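# Load one motor housing can into the press nest

## Task

Pick a single motor housing can out of the steel tray on the robot's table and put it in the round nest beneath the press's raised ram on that same table. The can must sit fully down in the nest with its open end facing up, and at the end no part of the robot may be in contact with any can.

## Robot and tools

Robot: two arms, left_arm and right_arm, each ending in a two-finger gripper. The fingers point along the gripper's own +z axis and close along its y axis. The reported hand point lies between the finger pads, just under 1 cm behind the tips.

Scene frame (used in results): origin at table-top height, halfway between the two arms' nominal bases; +x reaches out over the table, +z is up, and left_arm sits on the +y side. Arm names do not match image sides. end_effector_position is in metres and end_effector_quat_wxyz is the orientation. A BASES line, if present, gives calibrated base positions. Printed positions can be off, more so far from the base.

Motion commands are never poses in the scene frame. They are offsets from each arm's current Hand target, expressed along that Hand target's own axes. Every row has 14 numbers in [-1, 1]: for left_arm dx, dy, dz, rx, ry, rz, opening, then the same seven for right_arm. Both arms always appear in the row, even if one is idle. 1.0 of offset equals 0.6 m of travel or 180 degrees of turn; rx, ry, rz form a single rotation vector. Opening is absolute, not an offset: +1 fully open (about 87 mm between pads), +0.5 about 69 mm, 0 about 43 mm, -0.5 about 18 mm, -1 closed. To leave a gripper as it is, resend its current opening; a 0 is a real command for a 43 mm gap.

execute_actions(actions, cameras): actions is a list of actions; each action is a list of up to 15 rows, one per 1/30 s step, and if shorter the last row is kept for the remaining steps. All rows of one action are offsets from the Hand target at that action's start, not from the row before. The next action starts from the new Hand target, so sending the same offset again moves further. An empty list just reports state and images. Results for action calls also list hand positions at some steps, with HELD marking a step where part of an arm's row was withheld.

move(target, speed, blend, opening_speed, blocking, cameras): drives each gripper in a straight line toward its target. target is one 14-number row, or a list of up to 15 such rows sharing one 10 s budget; every row is an offset from the same starting Hand targets. speed is in m/s, 0.002 to 0.5, default 0.25 (rotation capped at twice that in rad/s), one value or one per target. blend (m) rounds corners between listed targets. opening_speed (0.2 or more, per second on the -1 to +1 scale) makes fingers move gradually; without it the opening is sent at once. blocking=false returns after about 0.5 s while the move continues; then call wait or stop before sending anything else. Moves do not avoid obstacles or the other arm; grippers lag and drift more at higher speed, and faster contacts hit harder. The result's move: line says how it ended (done, off_target, moving, held, fault) and which limits applied; an arm not named ended done, within 10 mm and 2 degrees. Done does not mean contact-free. limits=paced means a pose was clipped; held means a check withheld steps or the clearance check stopped the path.

wait(seconds 0 to 10, cameras): lets time run with last commands held; a running move continues. stop(): brakes a running move. zoom_image(camera, region [x0, y0, x1, y1], at most 504x504 px) enlarges part of the latest image of cam_head_left (672x504) or cam_head_right (672x504). finished_scene(scene, chance_done): scene is the number being ended (1 to 2), chance_done your percent estimate (1 to 99); it cannot be undone, and the goal must still hold.

Controller behaviour: each step, the commanded pose is clipped to within 100 mm and 20 degrees of the measured gripper pose, then reached by damped inverse kinematics, position before orientation. Hand target in the result is the clipped pose actually commanded, so issue remaining motion from it. A gripper blocked by an object keeps pushing until commanded elsewhere; to cancel a push, send a target back past the gripper, or zeros for its six pose numbers. Friction and weight can leave the gripper low, short or tilted, especially at long reach; small moves may fail or go sideways. Check position and orientation after each move and correct tilt. 'pose unreachable' means the clearance check blocked that arm; it does not guard gripper-to-gripper contact.

Gripping: grip_measured uses the same -1..+1 scale as the opening command and can be off by about 1 mm. On touching the can, command about 0.04 below the reading for a firm grip (less reduction for lighter). Pads give about 20 N each; fast closing can squeeze harder.

Joint torques follow the Joint positions order, include the arm's weight, carry offsets and noise; joints 1 to 3 wrap sign beyond ±28 N m. Joint ranges (rad): waist -2.618 to 3.054, shoulder 0 to 3.142, elbow 0 to 3.142 (straight 2.901), wrist pitch and yaw ±1.571, wrist roll ±2.094.

Avoid: dropping the can or letting go while it moves, slamming, hard pushes, collisions or squeezing between the two arms, anything leaving the table. Occasional tugs on a held part or nudges to loose objects may happen. Motors heat when loaded, stretched or pushing at an unreachable pose; MOTOR HOT appears near 75 °C, at 90 °C that arm folds and idles, at 100 °C it collapses. Finish with the gripper clear of all cans.

Each tool is called after "Request:" as a command line: name --argument value for each argument, lists and objects as JSON in quotes; but a table of rows of numbers goes row by row, as --pt "numbers of a row", without its own name.

## Session

Request:
execute_actions --actions '[]'

Scene clock: 0.00 s.
left_arm: end_effector_position=(+0.4891, +0.2555, +0.2807) grip_measured=+0.972 end_effector_quat_wxyz=(+0.465, +0.043, +0.806, +0.364) | right_arm: end_effector_position=(+0.5203, -0.4964, +0.3712) grip_measured=+0.978 end_effector_quat_wxyz=(+0.724, +0.437, +0.511, -0.150)
Joint positions: left_arm=[-0.441 1.759 1.63 -0.401 -0.93 0.278 0.986] | right_arm=[-0.099 1.771 1.565 0.339 0.781 0.41 0.989]
Joint velocities: left_arm=[-0.017 0.012 -0.007 -0.066 0.022 -0.066 0.008] | right_arm=[0.012 -0.017 -0.012 -0.066 0.022 -0.007 0.018]
Joint torques (N m): no reading
Heat: left arm: 33 °C; right arm: 36 °C.
Hand target: left_arm +0.4886, +0.2557, +0.2899; +0.475, +0.036, +0.802, +0.361 | right_arm +0.5166, -0.4959, +0.3856; +0.734, +0.438, +0.499, -0.144
Tool commands: left_gripper/opening=+1.0 right_gripper/opening=+1.0

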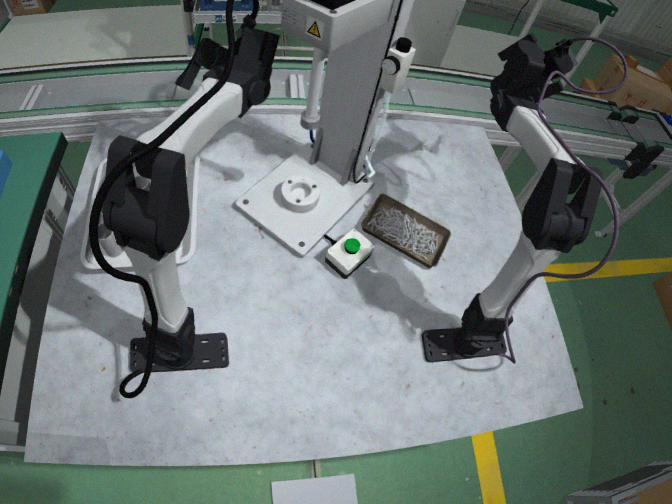

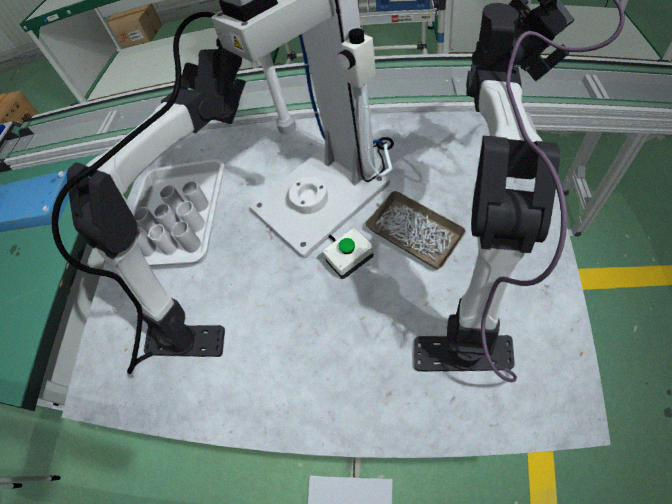

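Request:
zoom_image --camera "cam_head_right" --region '[110, 140, 410, 290]'

Request:
zoom_image --camera "cam_head_left" --region '[70, 90, 410, 290]'

Scaled by 1.680.

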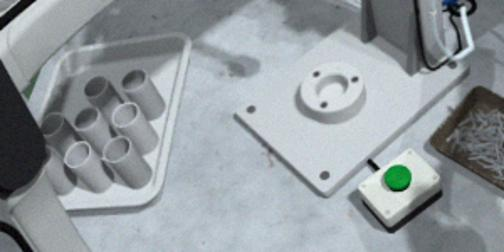

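Scaled by 1.482.

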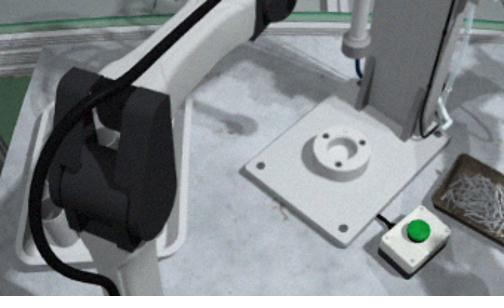

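Request:
move --target '[-0.035,-0.139,-0.263,0.2087,0.0861,-0.1115,1,0,0,0,0,0,0,1]'

Scene clock: 15.70 s.
left_arm: end_effector_position=(+0.3975, +0.1559, +0.2562) grip_measured=+0.972 end_effector_quat_wxyz=(+0.307, -0.037, +0.949, +0.060) | right_arm: end_effector_position=(+0.5203, -0.4964, +0.3712) grip_measured=+0.978 end_effector_quat_wxyz=(+0.724, +0.437, +0.511, -0.150)
Joint positions: left_arm=[-0.515 1.824 2.067 -1.298 -0.39 -0.437 0.986] | right_arm=[-0.099 1.771 1.565 0.339 0.781 0.41 0.989]
Joint velocities: left_arm=[0.017 -0.002 -0.007 0.007 -0.022 -0.081 -0.003] | right_arm=[-0.012 0.002 -0.007 0.007 -0.022 0.022 -0.029]
Joint torques (N m): left_arm=[-10.35 -12.4 11.66 1.55 0.03 -0.08] | right_arm=[-0.23 -9.36 8.21 1.63 -0.06 -0.04]
Heat: left arm: 37 °C; right arm: 40 °C.
Hand target: left_arm +0.4003, +0.0981, +0.2992; +0.377, -0.003, +0.926, -0.002 | right_arm +0.5166, -0.4959, +0.3856; +0.734, +0.438, +0.499, -0.144
Off the commanded pose: left_arm 0.071 m, 12 deg | right_arm 0.015 m, 2 deg.
move: off_target (left_arm, right_arm)

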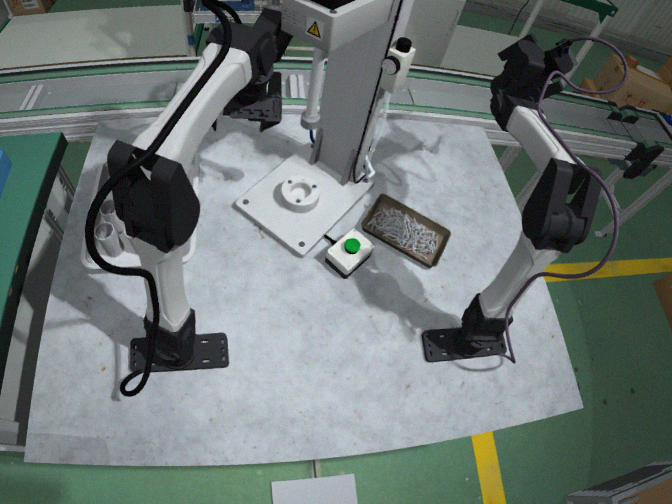

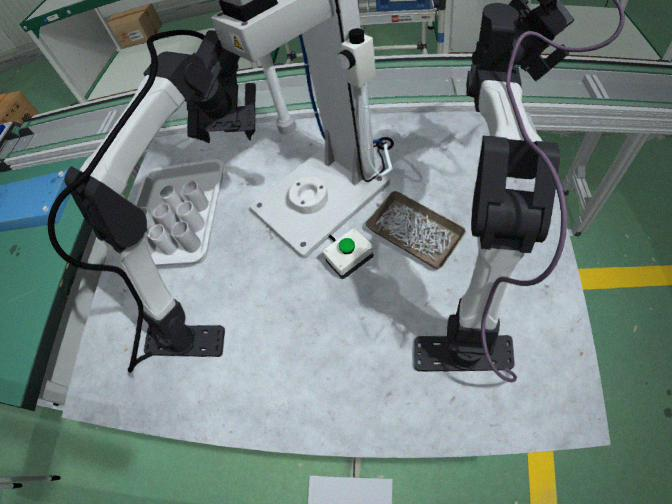

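Request:
move --target '[0.142,0.167,-0.022,0,0,0,1,0,0,0,0,0,0,1]'

Request:
zoom_image --camera "cam_head_right" --region '[100, 20, 400, 290]'

Request:
zoom_image --camera "cam_head_left" --region '[70, 20, 410, 290]'

Scene clock: 25.07 s.
left_arm: end_effector_position=(+0.3288, +0.1988, +0.2517) grip_measured=+0.972 end_effector_quat_wxyz=(+0.374, -0.004, +0.928, +0.006) | right_arm: end_effector_position=(+0.5203, -0.4964, +0.3712) grip_measured=+0.978 end_effector_quat_wxyz=(+0.724, +0.437, +0.511, -0.150)
Joint positions: left_arm=[-0.451 1.312 1.454 -0.992 -0.285 -0.299 0.986] | right_arm=[-0.099 1.771 1.565 0.339 0.781 0.41 0.989]
Joint velocities: left_arm=[-0.022 0.002 0.012 -0.037 -0.007 0.095 -0.013] | right_arm=[0.002 0.007 0.002 -0.022 0.007 0.022 -0.013]
Joint torques (N m): left_arm=[0.64 -6.06 5.03 1.38 0.06 0.15] | right_arm=[-0.21 -9.36 8.21 1.63 -0.06 -0.04]
Heat: left arm: 41 °C; right arm: 41 °C.
Hand target: left_arm +0.3295, +0.1992, +0.2531; +0.380, -0.002, +0.925, +0.001 | right_arm +0.5166, -0.4959, +0.3856; +0.734, +0.438, +0.499, -0.144
Off the commanded pose: left_arm 0.004 m, 1 deg | right_arm 0.015 m, 2 deg.
move: off_target (right_arm)

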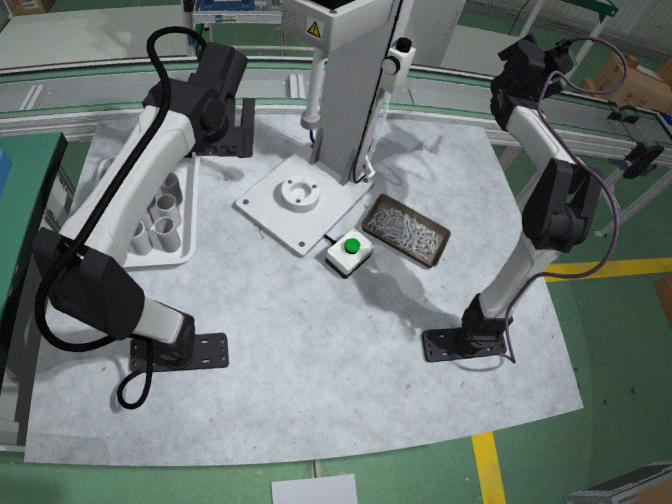

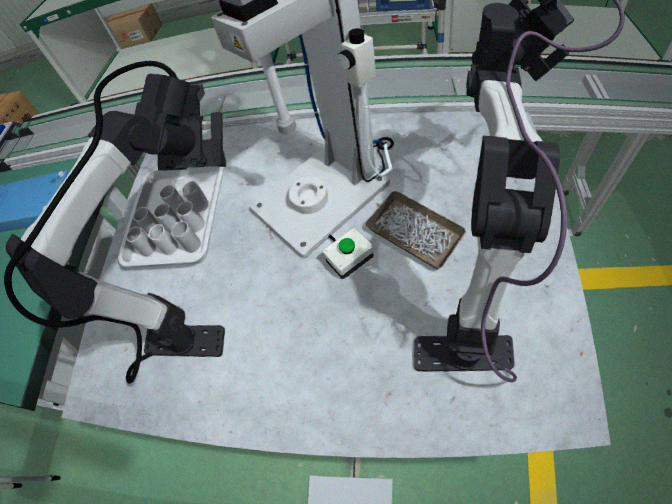

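Scaled by 1.680.

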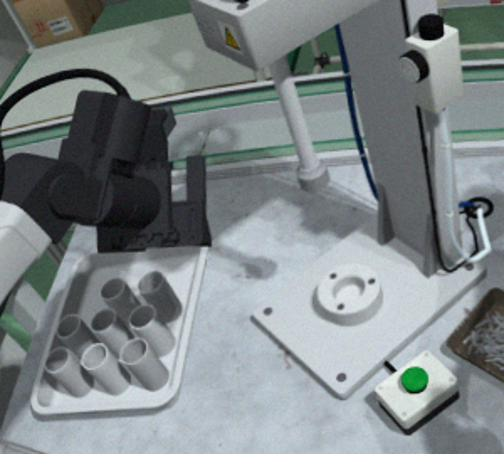

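Scaled by 1.482.

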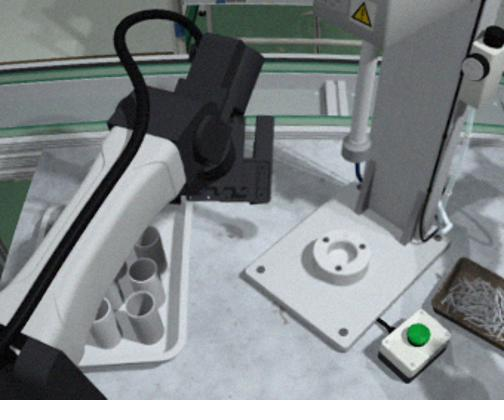

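Request:
move --target '[0.25,-0.083,0.064,0,0.248,0,-1,0,0,0,0,0,0,1]'

Request:
zoom_image --camera "cam_head_right" --region '[100, 100, 400, 300]'

Request:
zoom_image --camera "cam_head_left" --region '[70, 100, 370, 300]'

Scene clock: 37.00 s.
left_arm: end_effector_position=(+0.2548, +0.1523, +0.1199) grip_measured=-1.000 end_effector_quat_wxyz=(+0.013, -0.005, +1.000, -0.001) | right_arm: end_effector_position=(+0.5203, -0.4964, +0.3712) grip_measured=+0.978 end_effector_quat_wxyz=(+0.724, +0.437, +0.511, -0.150)
Joint positions: left_arm=[-0.514 1.681 1.42 -1.285 -0.011 -0.47 0] | right_arm=[-0.099 1.771 1.565 0.339 0.781 0.41 0.989]
Joint velocities: left_arm=[0.007 0.002 -0.012 0.007 0.037 0.022 0] | right_arm=[0.002 0.007 -0.007 -0.022 -0.037 -0.037 -0.034]
Joint torques (N m): left_arm=[-0.58 -6.99 4.83 0.08 0.16 -0.06] | right_arm=[-0.23 -9.35 8.21 1.63 -0.06 -0.04]
Heat: left arm: 40 °C; right arm: 42 °C.
Hand target: left_arm +0.2486, +0.1509, +0.1170; -0.001, -0.006, +1.000, +0.001 | right_arm +0.5166, -0.4959, +0.3856; +0.734, +0.438, +0.499, -0.144
Off the commanded pose: left_arm 0.006 m, 2 deg | right_arm 0.015 m, 2 deg.
move: off_target (right_arm)

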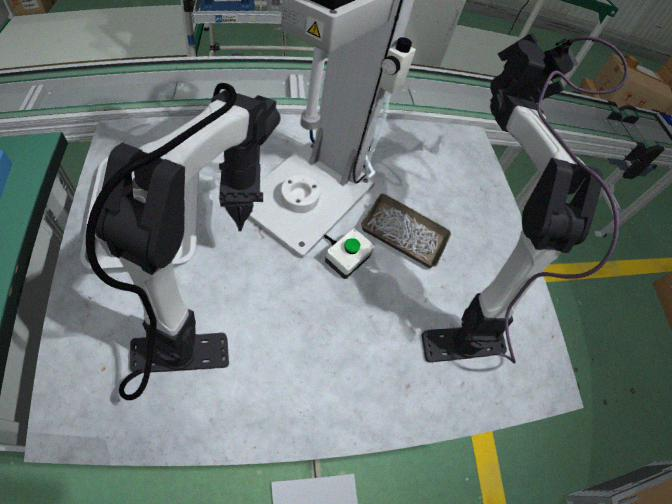

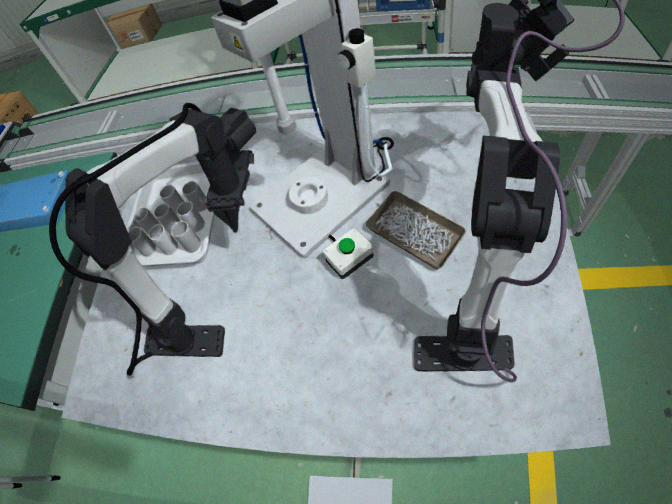

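Scaled by 1.680.

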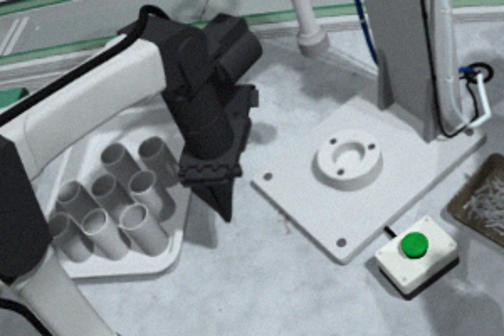

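Scaled by 1.680.

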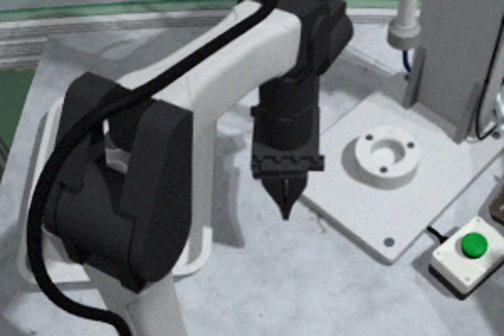

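Request:
move --target '[0,-0.167,0,0,0,0,-1,0,0,0,0,0,0,1]'

Request:
zoom_image --camera "cam_head_right" --region '[200, 100, 400, 300]'

Request:
zoom_image --camera "cam_head_left" --region '[200, 100, 400, 300]'

Request:
move --target '[0,0,0.117,0,0,0,-1,0,0,0,0,0,0,1]'

Request:
zoom_image --camera "cam_head_right" --region '[200, 100, 400, 300]'

Request:
zoom_image --camera "cam_head_left" --region '[200, 100, 400, 300]'

Scene clock: 44.80 s.
left_arm: end_effector_position=(+0.2185, +0.0925, +0.1328) grip_measured=-1.000 end_effector_quat_wxyz=(-0.053, -0.022, +0.998, +0.039) | right_arm: end_effector_position=(+0.5203, -0.4964, +0.3712) grip_measured=+0.978 end_effector_quat_wxyz=(+0.724, +0.437, +0.511, -0.150)
Joint positions: left_arm=[-0.727 1.833 1.622 -1.491 0.008 -0.718 0] | right_arm=[-0.099 1.771 1.565 0.339 0.781 0.41 0.989]
Joint velocities: left_arm=[-0.027 -0.002 0.002 -0.007 -0.037 0.081 0] | right_arm=[0.007 0.002 -0.012 0.037 -0.051 0.037 0.008]
Joint torques (N m): left_arm=[-3.79 -3.19 8.8 1.3 0.16 -0.09] | right_arm=[-0.23 -9.36 8.21 1.63 -0.06 -0.04]
Heat: left arm: 40 °C; right arm: 43 °C.
Hand target: left_arm +0.2476, +0.0495, +0.1154; -0.006, -0.006, +1.000, -0.003 | right_arm +0.5166, -0.4959, +0.3856; +0.734, +0.438, +0.499, -0.144
Off the commanded pose: left_arm 0.055 m, 8 deg | right_arm 0.015 m, 2 deg.
move: off_target (left_arm, right_arm)

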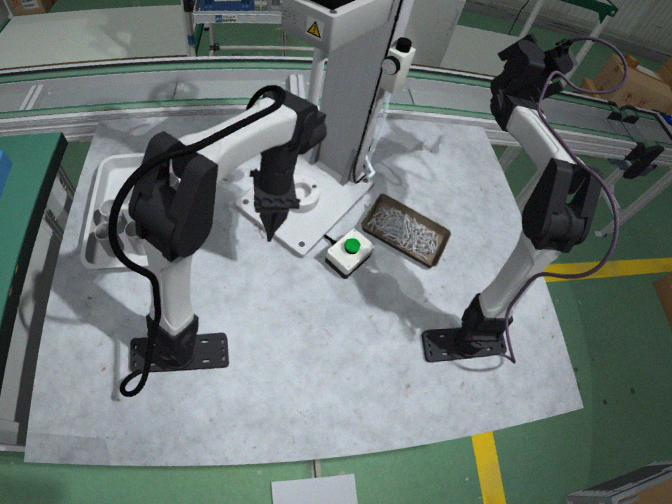

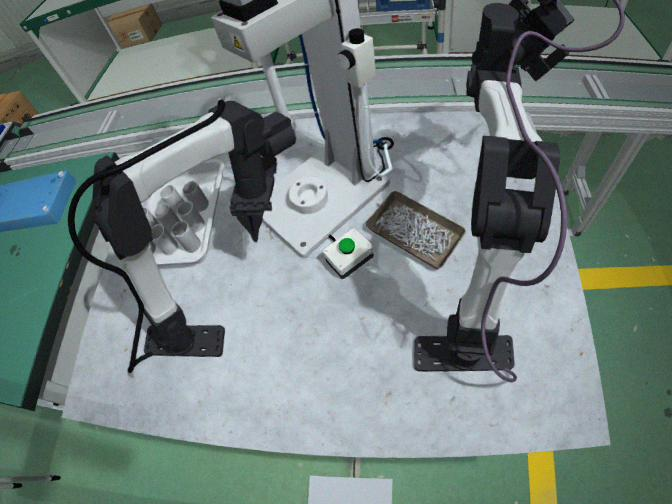

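Scaled by 2.520.

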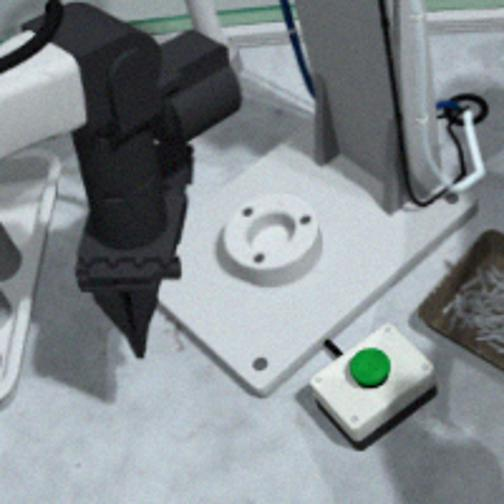

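Scaled by 2.520.

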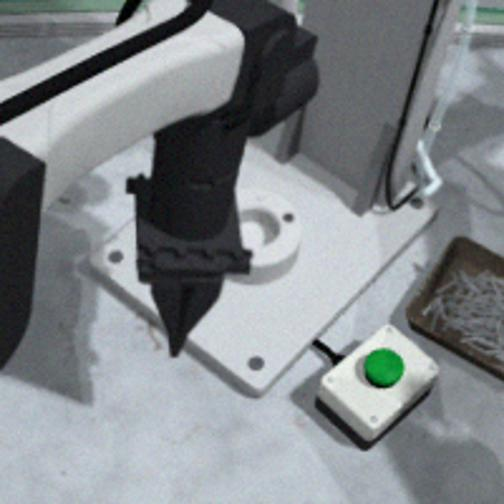

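Scene clock: 46.10 s.
left_arm: end_effector_position=(+0.2446, +0.0538, +0.0468) grip_measured=-1.000 end_effector_quat_wxyz=(-0.008, -0.002, +1.000, +0.001) | right_arm: end_effector_position=(+0.5203, -0.4964, +0.3712) grip_measured=+0.978 end_effector_quat_wxyz=(+0.724, +0.437, +0.511, -0.150)
Joint positions: left_arm=[-0.769 1.934 1.435 -1.085 0.01 -0.721 0] | right_arm=[-0.099 1.771 1.565 0.339 0.781 0.41 0.989]
Joint velocities: left_arm=[0.027 0.007 -0.007 0.022 -0.081 -0.022 0] | right_arm=[-0.007 -0.007 -0.012 0.007 -0.037 -0.022 -0.013]
Joint torques (N m): left_arm=[-0.2 -9.31 5.09 0.26 0.09 -0.09] | right_arm=[-0.23 -9.36 8.21 1.63 -0.06 -0.04]
Heat: left arm: 39 °C; right arm: 43 °C.
Hand target: left_arm +0.2461, +0.0502, +0.0449; -0.006, -0.006, +1.000, -0.003 | right_arm +0.5166, -0.4959, +0.3856; +0.734, +0.438, +0.499, -0.144
Off the commanded pose: left_arm 0.005 m, 1 deg | right_arm 0.015 m, 2 deg.
move: off_target (right_arm)

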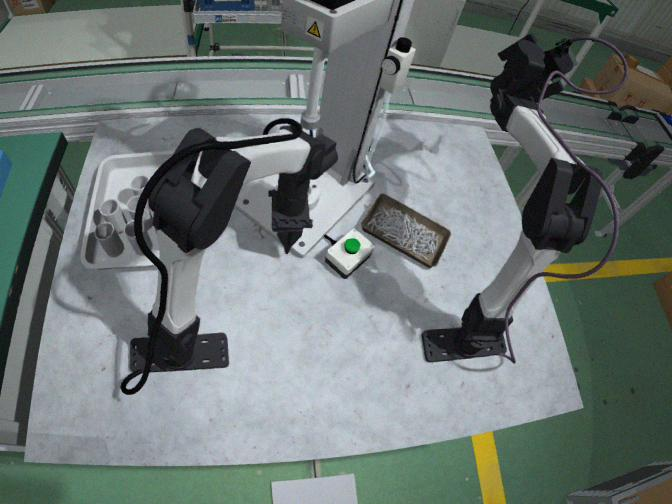

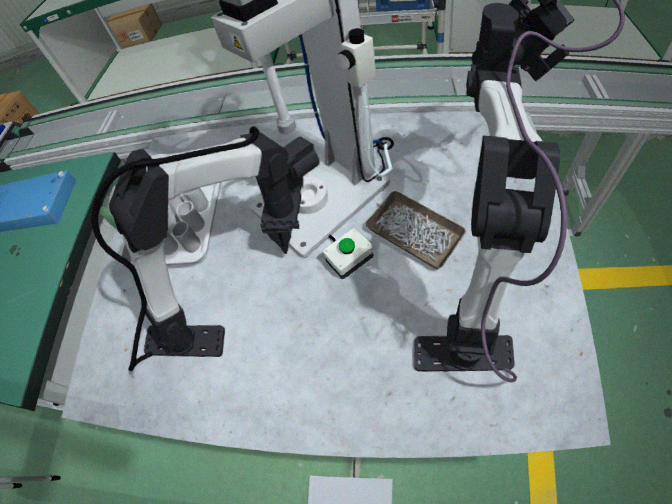

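Scaled by 2.520.

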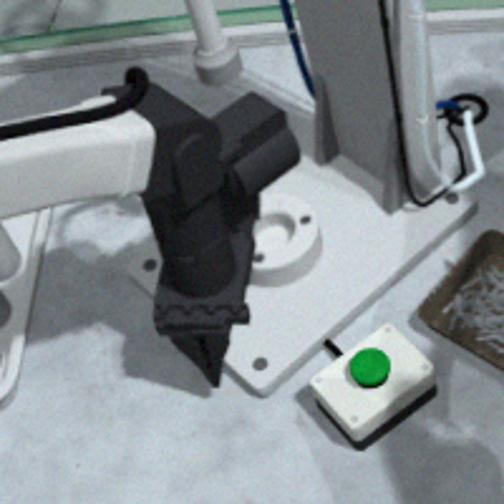

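Scaled by 2.520.

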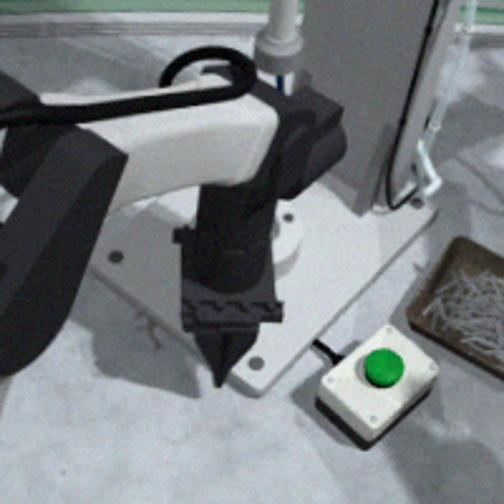

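Request:
move --target '[0.077,0.467,-0.342,0,-0.25,0,1,0,0,0,0,0,0,1]'

Request:
zoom_image --camera "cam_head_right" --region '[80, 110, 280, 310]'

Request:
zoom_image --camera "cam_head_left" --region '[60, 110, 260, 310]'

Scene clock: 75.03 s.
left_arm: end_effector_position=(+0.2029, +0.3304, +0.2544) grip_measured=+0.972 end_effector_quat_wxyz=(+0.378, +0.000, +0.926, +0.017) | right_arm: end_effector_position=(+0.5203, -0.4964, +0.3712) grip_measured=+0.978 end_effector_quat_wxyz=(+0.724, +0.437, +0.511, -0.150)
Joint positions: left_arm=[0.336 0.847 1.253 -1.23 0.239 0.295 0.986] | right_arm=[-0.099 1.771 1.565 0.339 0.781 0.41 0.989]
Joint velocities: left_arm=[-0.012 -0.017 0.022 -0.037 -0.022 -0.007 0.003] | right_arm=[-0.007 -0.017 0.007 0.037 -0.007 0.022 0.008]
Joint torques (N m): left_arm=[0.58 0.25 7.58 1.17 0.32 0.15] | right_arm=[-0.23 -9.36 8.21 1.63 -0.06 -0.04]
Heat: left arm: 39 °C; right arm: 45 °C.
Hand target: left_arm +0.2033, +0.3304, +0.2622; +0.385, +0.005, +0.923, +0.017 | right_arm +0.5166, -0.4959, +0.3856; +0.734, +0.438, +0.499, -0.144
Off the commanded pose: left_arm 0.007 m, 2 deg | right_arm 0.015 m, 2 deg.
move: off_target (right_arm)

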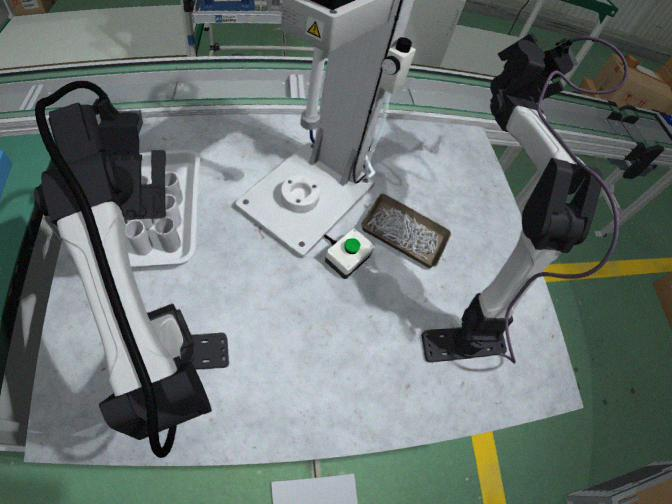

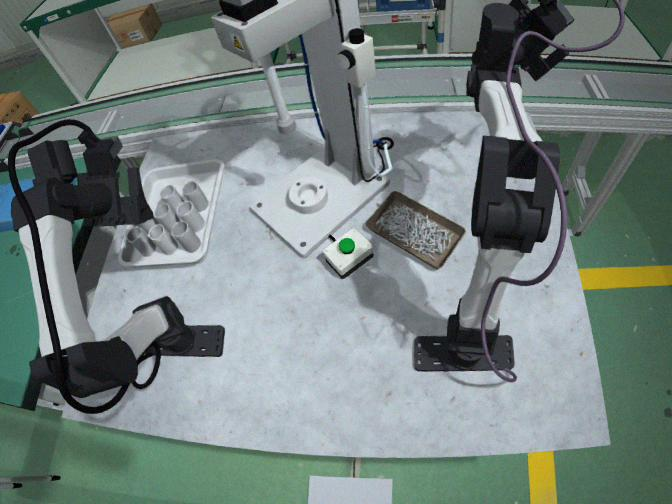

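Scaled by 2.520.

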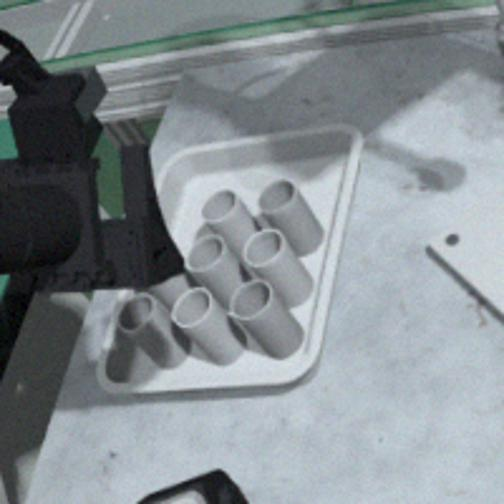

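Scaled by 2.520.

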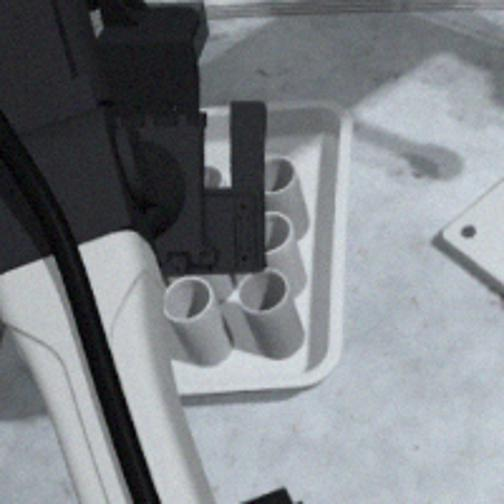

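Request:
move --target '[0.059,-0.05,0.178,0,0,0,1,0,0,0,0,0,0,1]' --speed 0.15

Request:
zoom_image --camera "cam_head_right" --region '[100, 150, 260, 310]'

Request:
zoom_image --camera "cam_head_left" --region '[80, 150, 240, 310]'

Scene clock: 85.73 s.
left_arm: end_effector_position=(+0.2499, +0.3032, +0.1635) grip_measured=+0.972 end_effector_quat_wxyz=(+0.387, +0.006, +0.922, +0.009) | right_arm: end_effector_position=(+0.5203, -0.4964, +0.3712) grip_measured=+0.978 end_effector_quat_wxyz=(+0.724, +0.437, +0.511, -0.150)
Joint positions: left_arm=[0.04 0.807 0.823 -0.794 0.054 0.083 0.986] | right_arm=[-0.099 1.771 1.565 0.339 0.781 0.41 0.989]
Joint velocities: left_arm=[-0.022 0.022 -0.007 0.007 0.022 0.022 0.003] | right_arm=[-0.007 -0.002 0.002 -0.051 -0.066 0.051 -0.013]
Joint torques (N m): left_arm=[-0.62 -0.13 5.44 1.47 0.05 -0.06] | right_arm=[-0.23 -9.35 8.21 1.63 -0.06 -0.04]
Heat: left arm: 39 °C; right arm: 45 °C.
Hand target: left_arm +0.2525, +0.3033, +0.1603; +0.386, +0.002, +0.923, +0.011 | right_arm +0.5166, -0.4959, +0.3856; +0.734, +0.438, +0.499, -0.144
Off the commanded pose: left_arm 0.005 m, 1 deg | right_arm 0.015 m, 2 deg.
move: off_target (right_arm)

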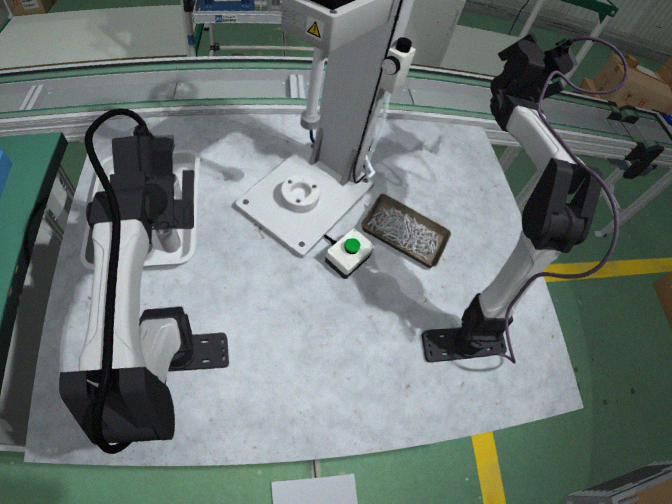

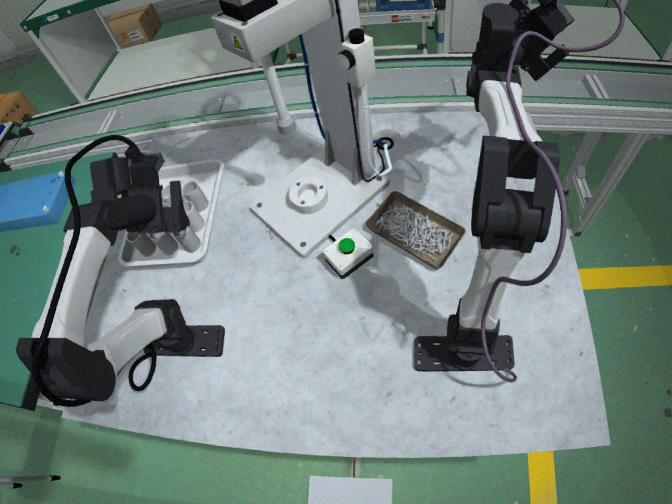

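Scaled by 3.150.

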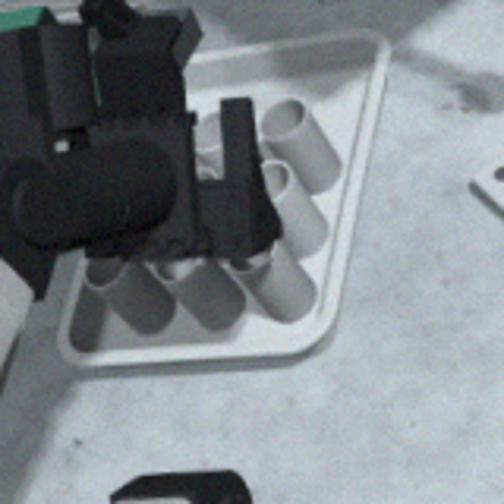

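Scaled by 3.150.

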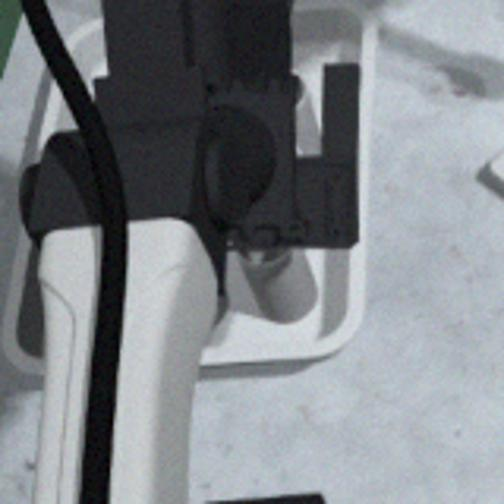

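Request:
move --target '[-0.009,-0.022,0.033,0,0.25,0,-1,0,0,0,0,0,0,1]' --speed 0.2

Request:
zoom_image --camera "cam_head_right" --region '[100, 150, 260, 310]'

Request:
zoom_image --camera "cam_head_left" --region '[80, 150, 240, 310]'

Scene clock: 91.87 s.
left_arm: end_effector_position=(+0.2682, +0.2904, +0.1396) grip_measured=-1.000 end_effector_quat_wxyz=(+0.001, -0.005, +1.000, +0.005) | right_arm: end_effector_position=(+0.5203, -0.4964, +0.3712) grip_measured=+0.978 end_effector_quat_wxyz=(+0.724, +0.437, +0.511, -0.150)
Joint positions: left_arm=[-0.049 1.636 1.444 -1.377 -0.011 -0.005 0] | right_arm=[-0.099 1.771 1.565 0.339 0.781 0.41 0.989]
Joint velocities: left_arm=[-0.007 -0.012 0.017 -0.095 -0.066 -0.007 0] | right_arm=[0.002 -0.002 -0.012 0.037 -0.037 -0.022 -0.008]
Joint torques (N m): left_arm=[-0.59 -6.22 7.53 0.04 0.01 -0.05] | right_arm=[-0.23 -9.36 8.21 1.63 -0.06 -0.04]
Heat: left arm: 39 °C; right arm: 46 °C.
Hand target: left_arm +0.2718, +0.2900, +0.1439; +0.003, -0.006, +1.000, +0.010 | right_arm +0.5166, -0.4959, +0.3856; +0.734, +0.438, +0.499, -0.144
Off the commanded pose: left_arm 0.011 m, 1 deg | right_arm 0.015 m, 2 deg.
move: off_target (left_arm, right_arm)

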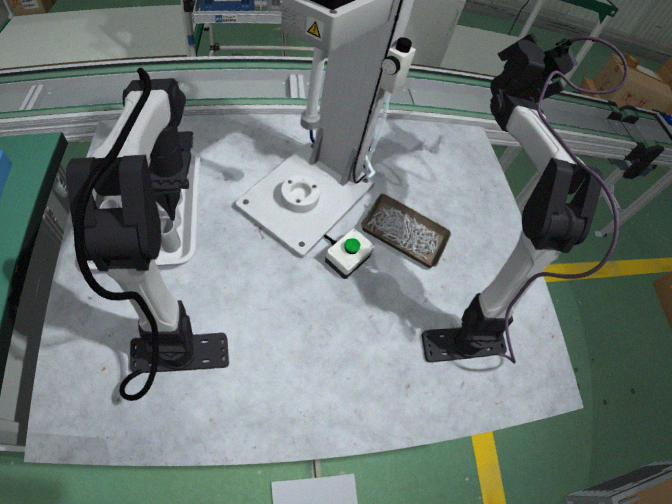

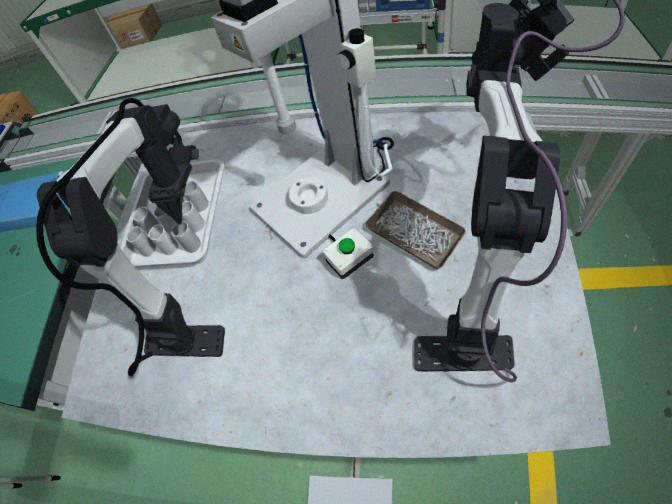

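Scaled by 3.150.

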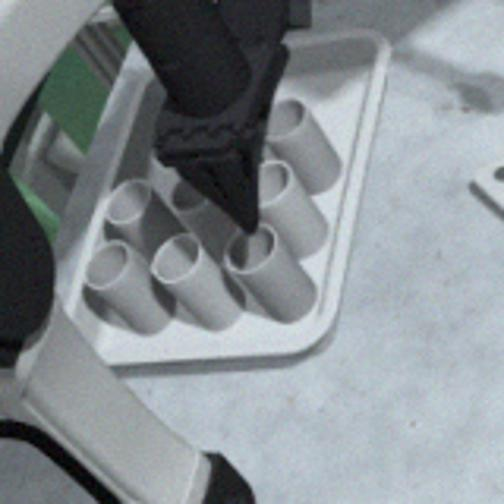

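Scaled by 3.150.

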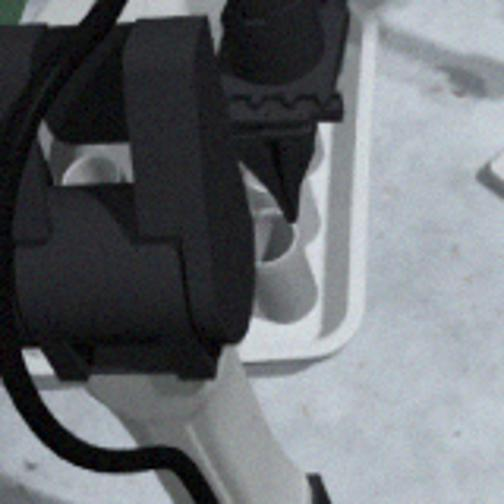

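Request:
move --target '[-0.021,0.0225,0.05,0,0,0,-1,0,0,0,0,0,0,1]' --speed 0.1

Request:
zoom_image --camera "cam_head_right" --region '[130, 180, 230, 280]'

Request:
zoom_image --camera "cam_head_left" --region '[120, 180, 220, 280]'

Scene clock: 106.23 s.
left_arm: end_effector_position=(+0.2825, +0.3014, +0.1188) grip_measured=-1.000 end_effector_quat_wxyz=(+0.005, -0.009, +1.000, +0.007) | right_arm: end_effector_position=(+0.5203, -0.4964, +0.3712) grip_measured=+0.978 end_effector_quat_wxyz=(+0.724, +0.437, +0.511, -0.150)
Joint positions: left_arm=[-0.013 1.682 1.414 -1.291 -0.013 0.021 0] | right_arm=[-0.099 1.771 1.565 0.339 0.781 0.41 0.989]
Joint velocities: left_arm=[-0.007 0.012 -0.022 -0.022 0.051 -0.066 0] | right_arm=[-0.017 -0.007 0.017 -0.022 -0.007 0.037 -0.024]
Joint torques (N m): left_arm=[0.58 -6.65 4.62 0.33 0.02 0.17] | right_arm=[-0.23 -9.36 8.21 1.63 -0.06 -0.04]
Heat: left arm: 39 °C; right arm: 46 °C.
Hand target: left_arm +0.2841, +0.3049, +0.1140; +0.003, -0.007, +1.000, +0.011 | right_arm +0.5166, -0.4959, +0.3856; +0.734, +0.438, +0.499, -0.144
Off the commanded pose: left_arm 0.006 m, 1 deg | right_arm 0.015 m, 2 deg.
move: off_target (right_arm)

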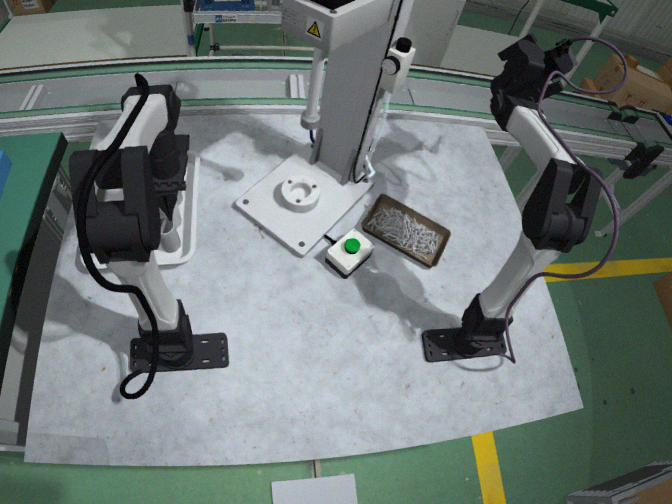

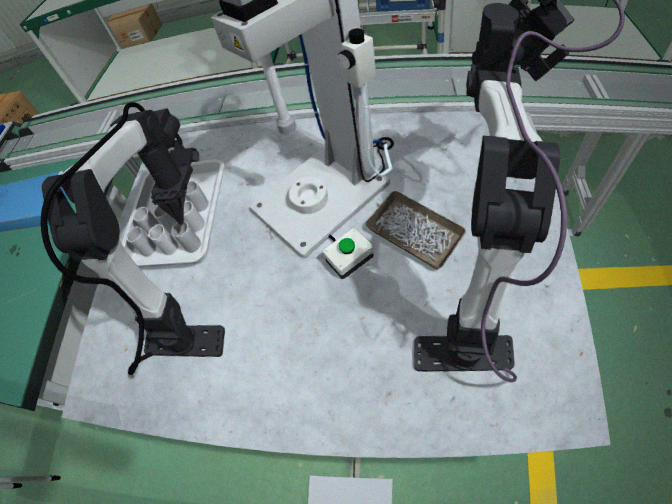

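Scaled by 5.040.

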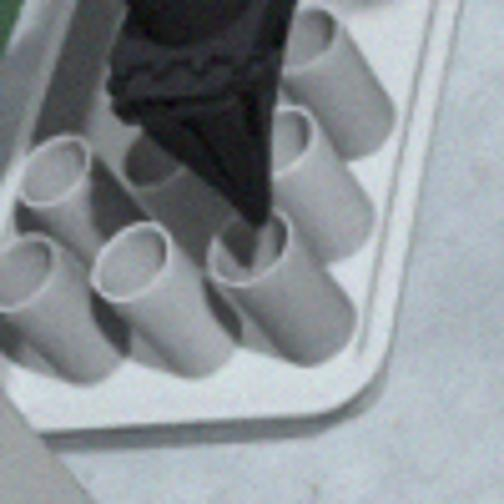

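Scaled by 5.040.

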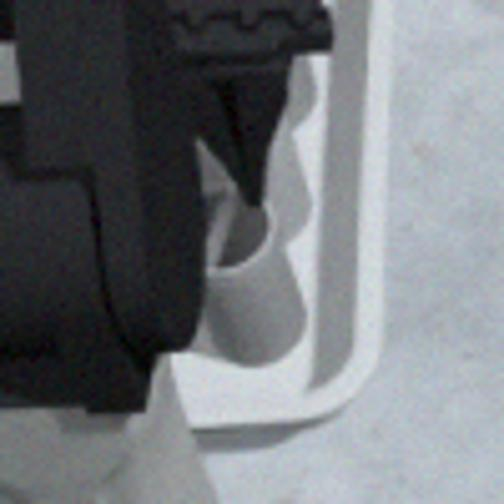

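Request:
move --target '[0.153,0.003,-0.11,0,-0.25,0,0.2,0,0,0,0,0,0,1]' --speed 0.2

Request:
zoom_image --camera "cam_head_right" --region '[100, 150, 260, 310]'

Request:
zoom_image --camera "cam_head_left" --region '[80, 150, 240, 310]'

Scene clock: 120.50 s.
left_arm: end_effector_position=(+0.1889, +0.3045, +0.1881) grip_measured=+0.200 end_effector_quat_wxyz=(+0.381, -0.001, +0.924, +0.014) | right_arm: end_effector_position=(+0.5203, -0.4964, +0.3712) grip_measured=+0.978 end_effector_quat_wxyz=(+0.724, +0.437, +0.511, -0.150)
Joint positions: left_arm=[0.103 0.622 0.91 -1.079 0.083 0.119 0.6] | right_arm=[-0.099 1.771 1.565 0.339 0.781 0.41 0.989]
Joint velocities: left_arm=[-0.022 -0.012 0.002 0.007 0.007 -0.022 -0.001] | right_arm=[0.002 0.007 0.012 0.037 -0.022 0.051 -0.013]
Joint torques (N m): left_arm=[0.68 0.49 4.9 1.46 0.22 0.14] | right_arm=[-0.23 -9.36 8.21 1.63 -0.06 -0.04]
Heat: left arm: 39 °C; right arm: 46 °C.
Hand target: left_arm +0.1910, +0.3045, +0.1873; +0.386, +0.003, +0.922, +0.013 | right_arm +0.5166, -0.4959, +0.3856; +0.734, +0.438, +0.499, -0.144
Off the commanded pose: left_arm 0.009 m, 1 deg | right_arm 0.015 m, 2 deg.
move: off_target (right_arm)

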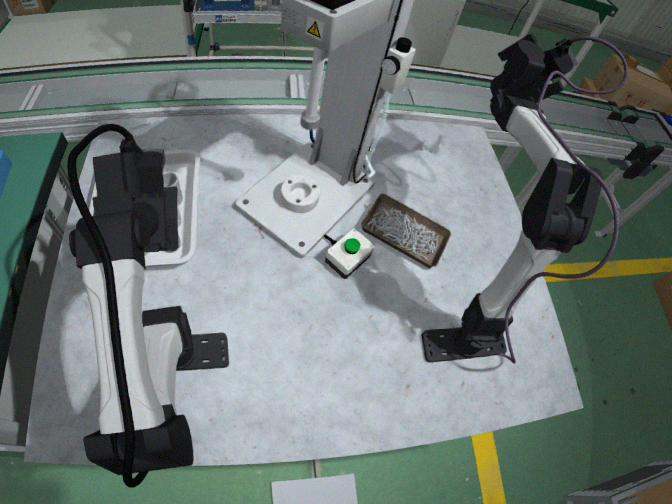

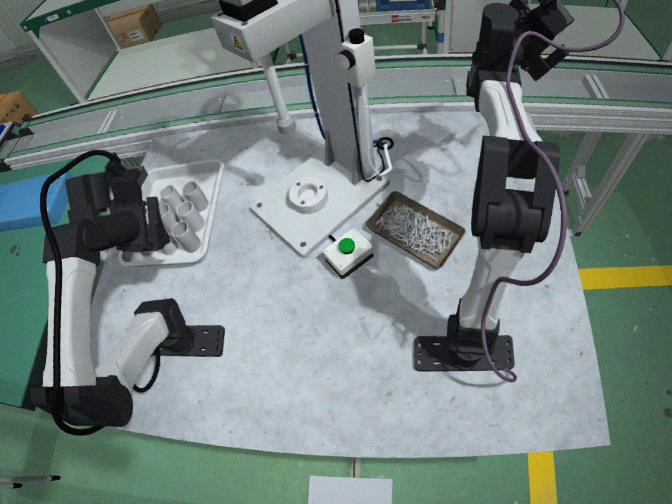

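Scaled by 3.150.

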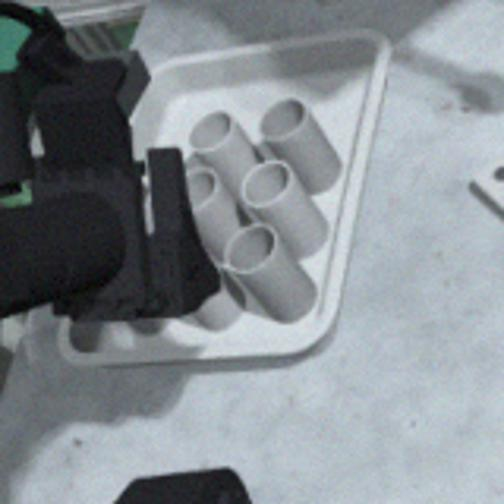

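Scaled by 3.150.

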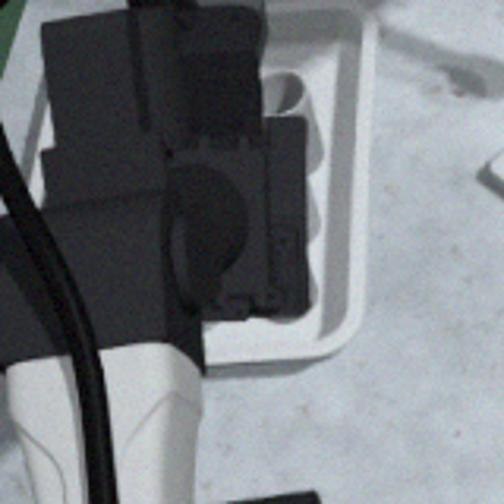

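Request:
move --target '[0.02,0,0.15,0,0,0,0.2,0,0,0,0,0,0,1]' --speed 0.12

Request:
zoom_image --camera "cam_head_right" --region '[110, 160, 250, 300]'

Request:
zoom_image --camera "cam_head_left" --region '[100, 160, 240, 300]'

Scene clock: 127.47 s.
left_arm: end_effector_position=(+0.2436, +0.3070, +0.1172) grip_measured=+0.200 end_effector_quat_wxyz=(+0.386, +0.006, +0.922, +0.010) | right_arm: end_effector_position=(+0.5203, -0.4964, +0.3712) grip_measured=+0.978 end_effector_quat_wxyz=(+0.724, +0.437, +0.511, -0.150)
Joint positions: left_arm=[0.072 0.742 0.622 -0.659 0.075 0.106 0.6] | right_arm=[-0.099 1.771 1.565 0.339 0.781 0.41 0.989]
Joint velocities: left_arm=[0.012 0.012 0.012 0.037 -0.007 -0.022 -0.009] | right_arm=[0.022 0.002 -0.002 0.095 -0.066 0.066 -0.013]
Joint torques (N m): left_arm=[-0.68 0.18 5.7 1.46 0.05 -0.07] | right_arm=[-0.23 -9.35 8.21 1.63 -0.06 -0.03]
Heat: left arm: 39 °C; right arm: 46 °C.
Hand target: left_arm +0.2456, +0.3070, +0.1142; +0.385, +0.002, +0.923, +0.011 | right_arm +0.5166, -0.4959, +0.3856; +0.734, +0.438, +0.499, -0.144
Off the commanded pose: left_arm 0.003 m, 0 deg | right_arm 0.015 m, 2 deg.
move: off_target (right_arm)

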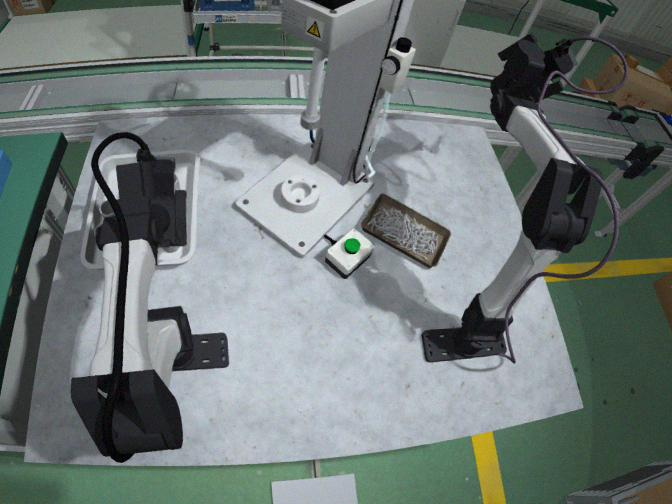

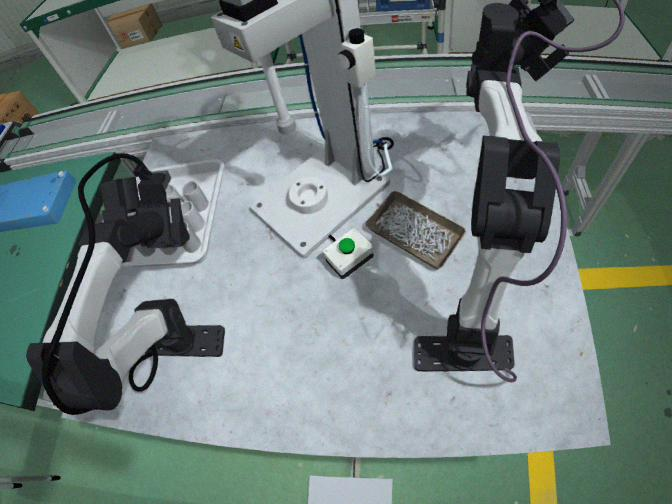

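Scaled by 3.600.

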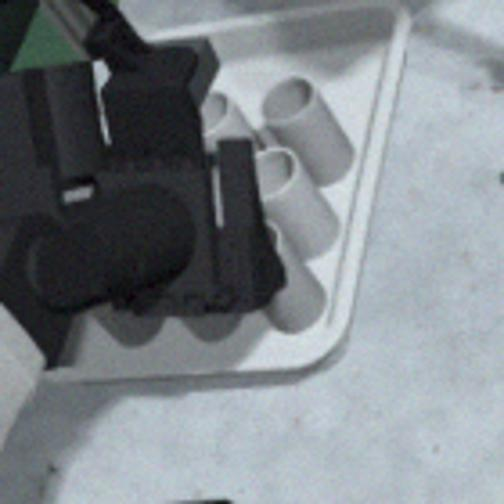

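Scaled by 3.600.

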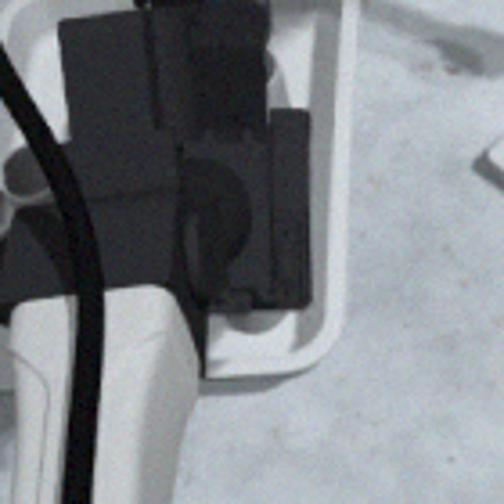

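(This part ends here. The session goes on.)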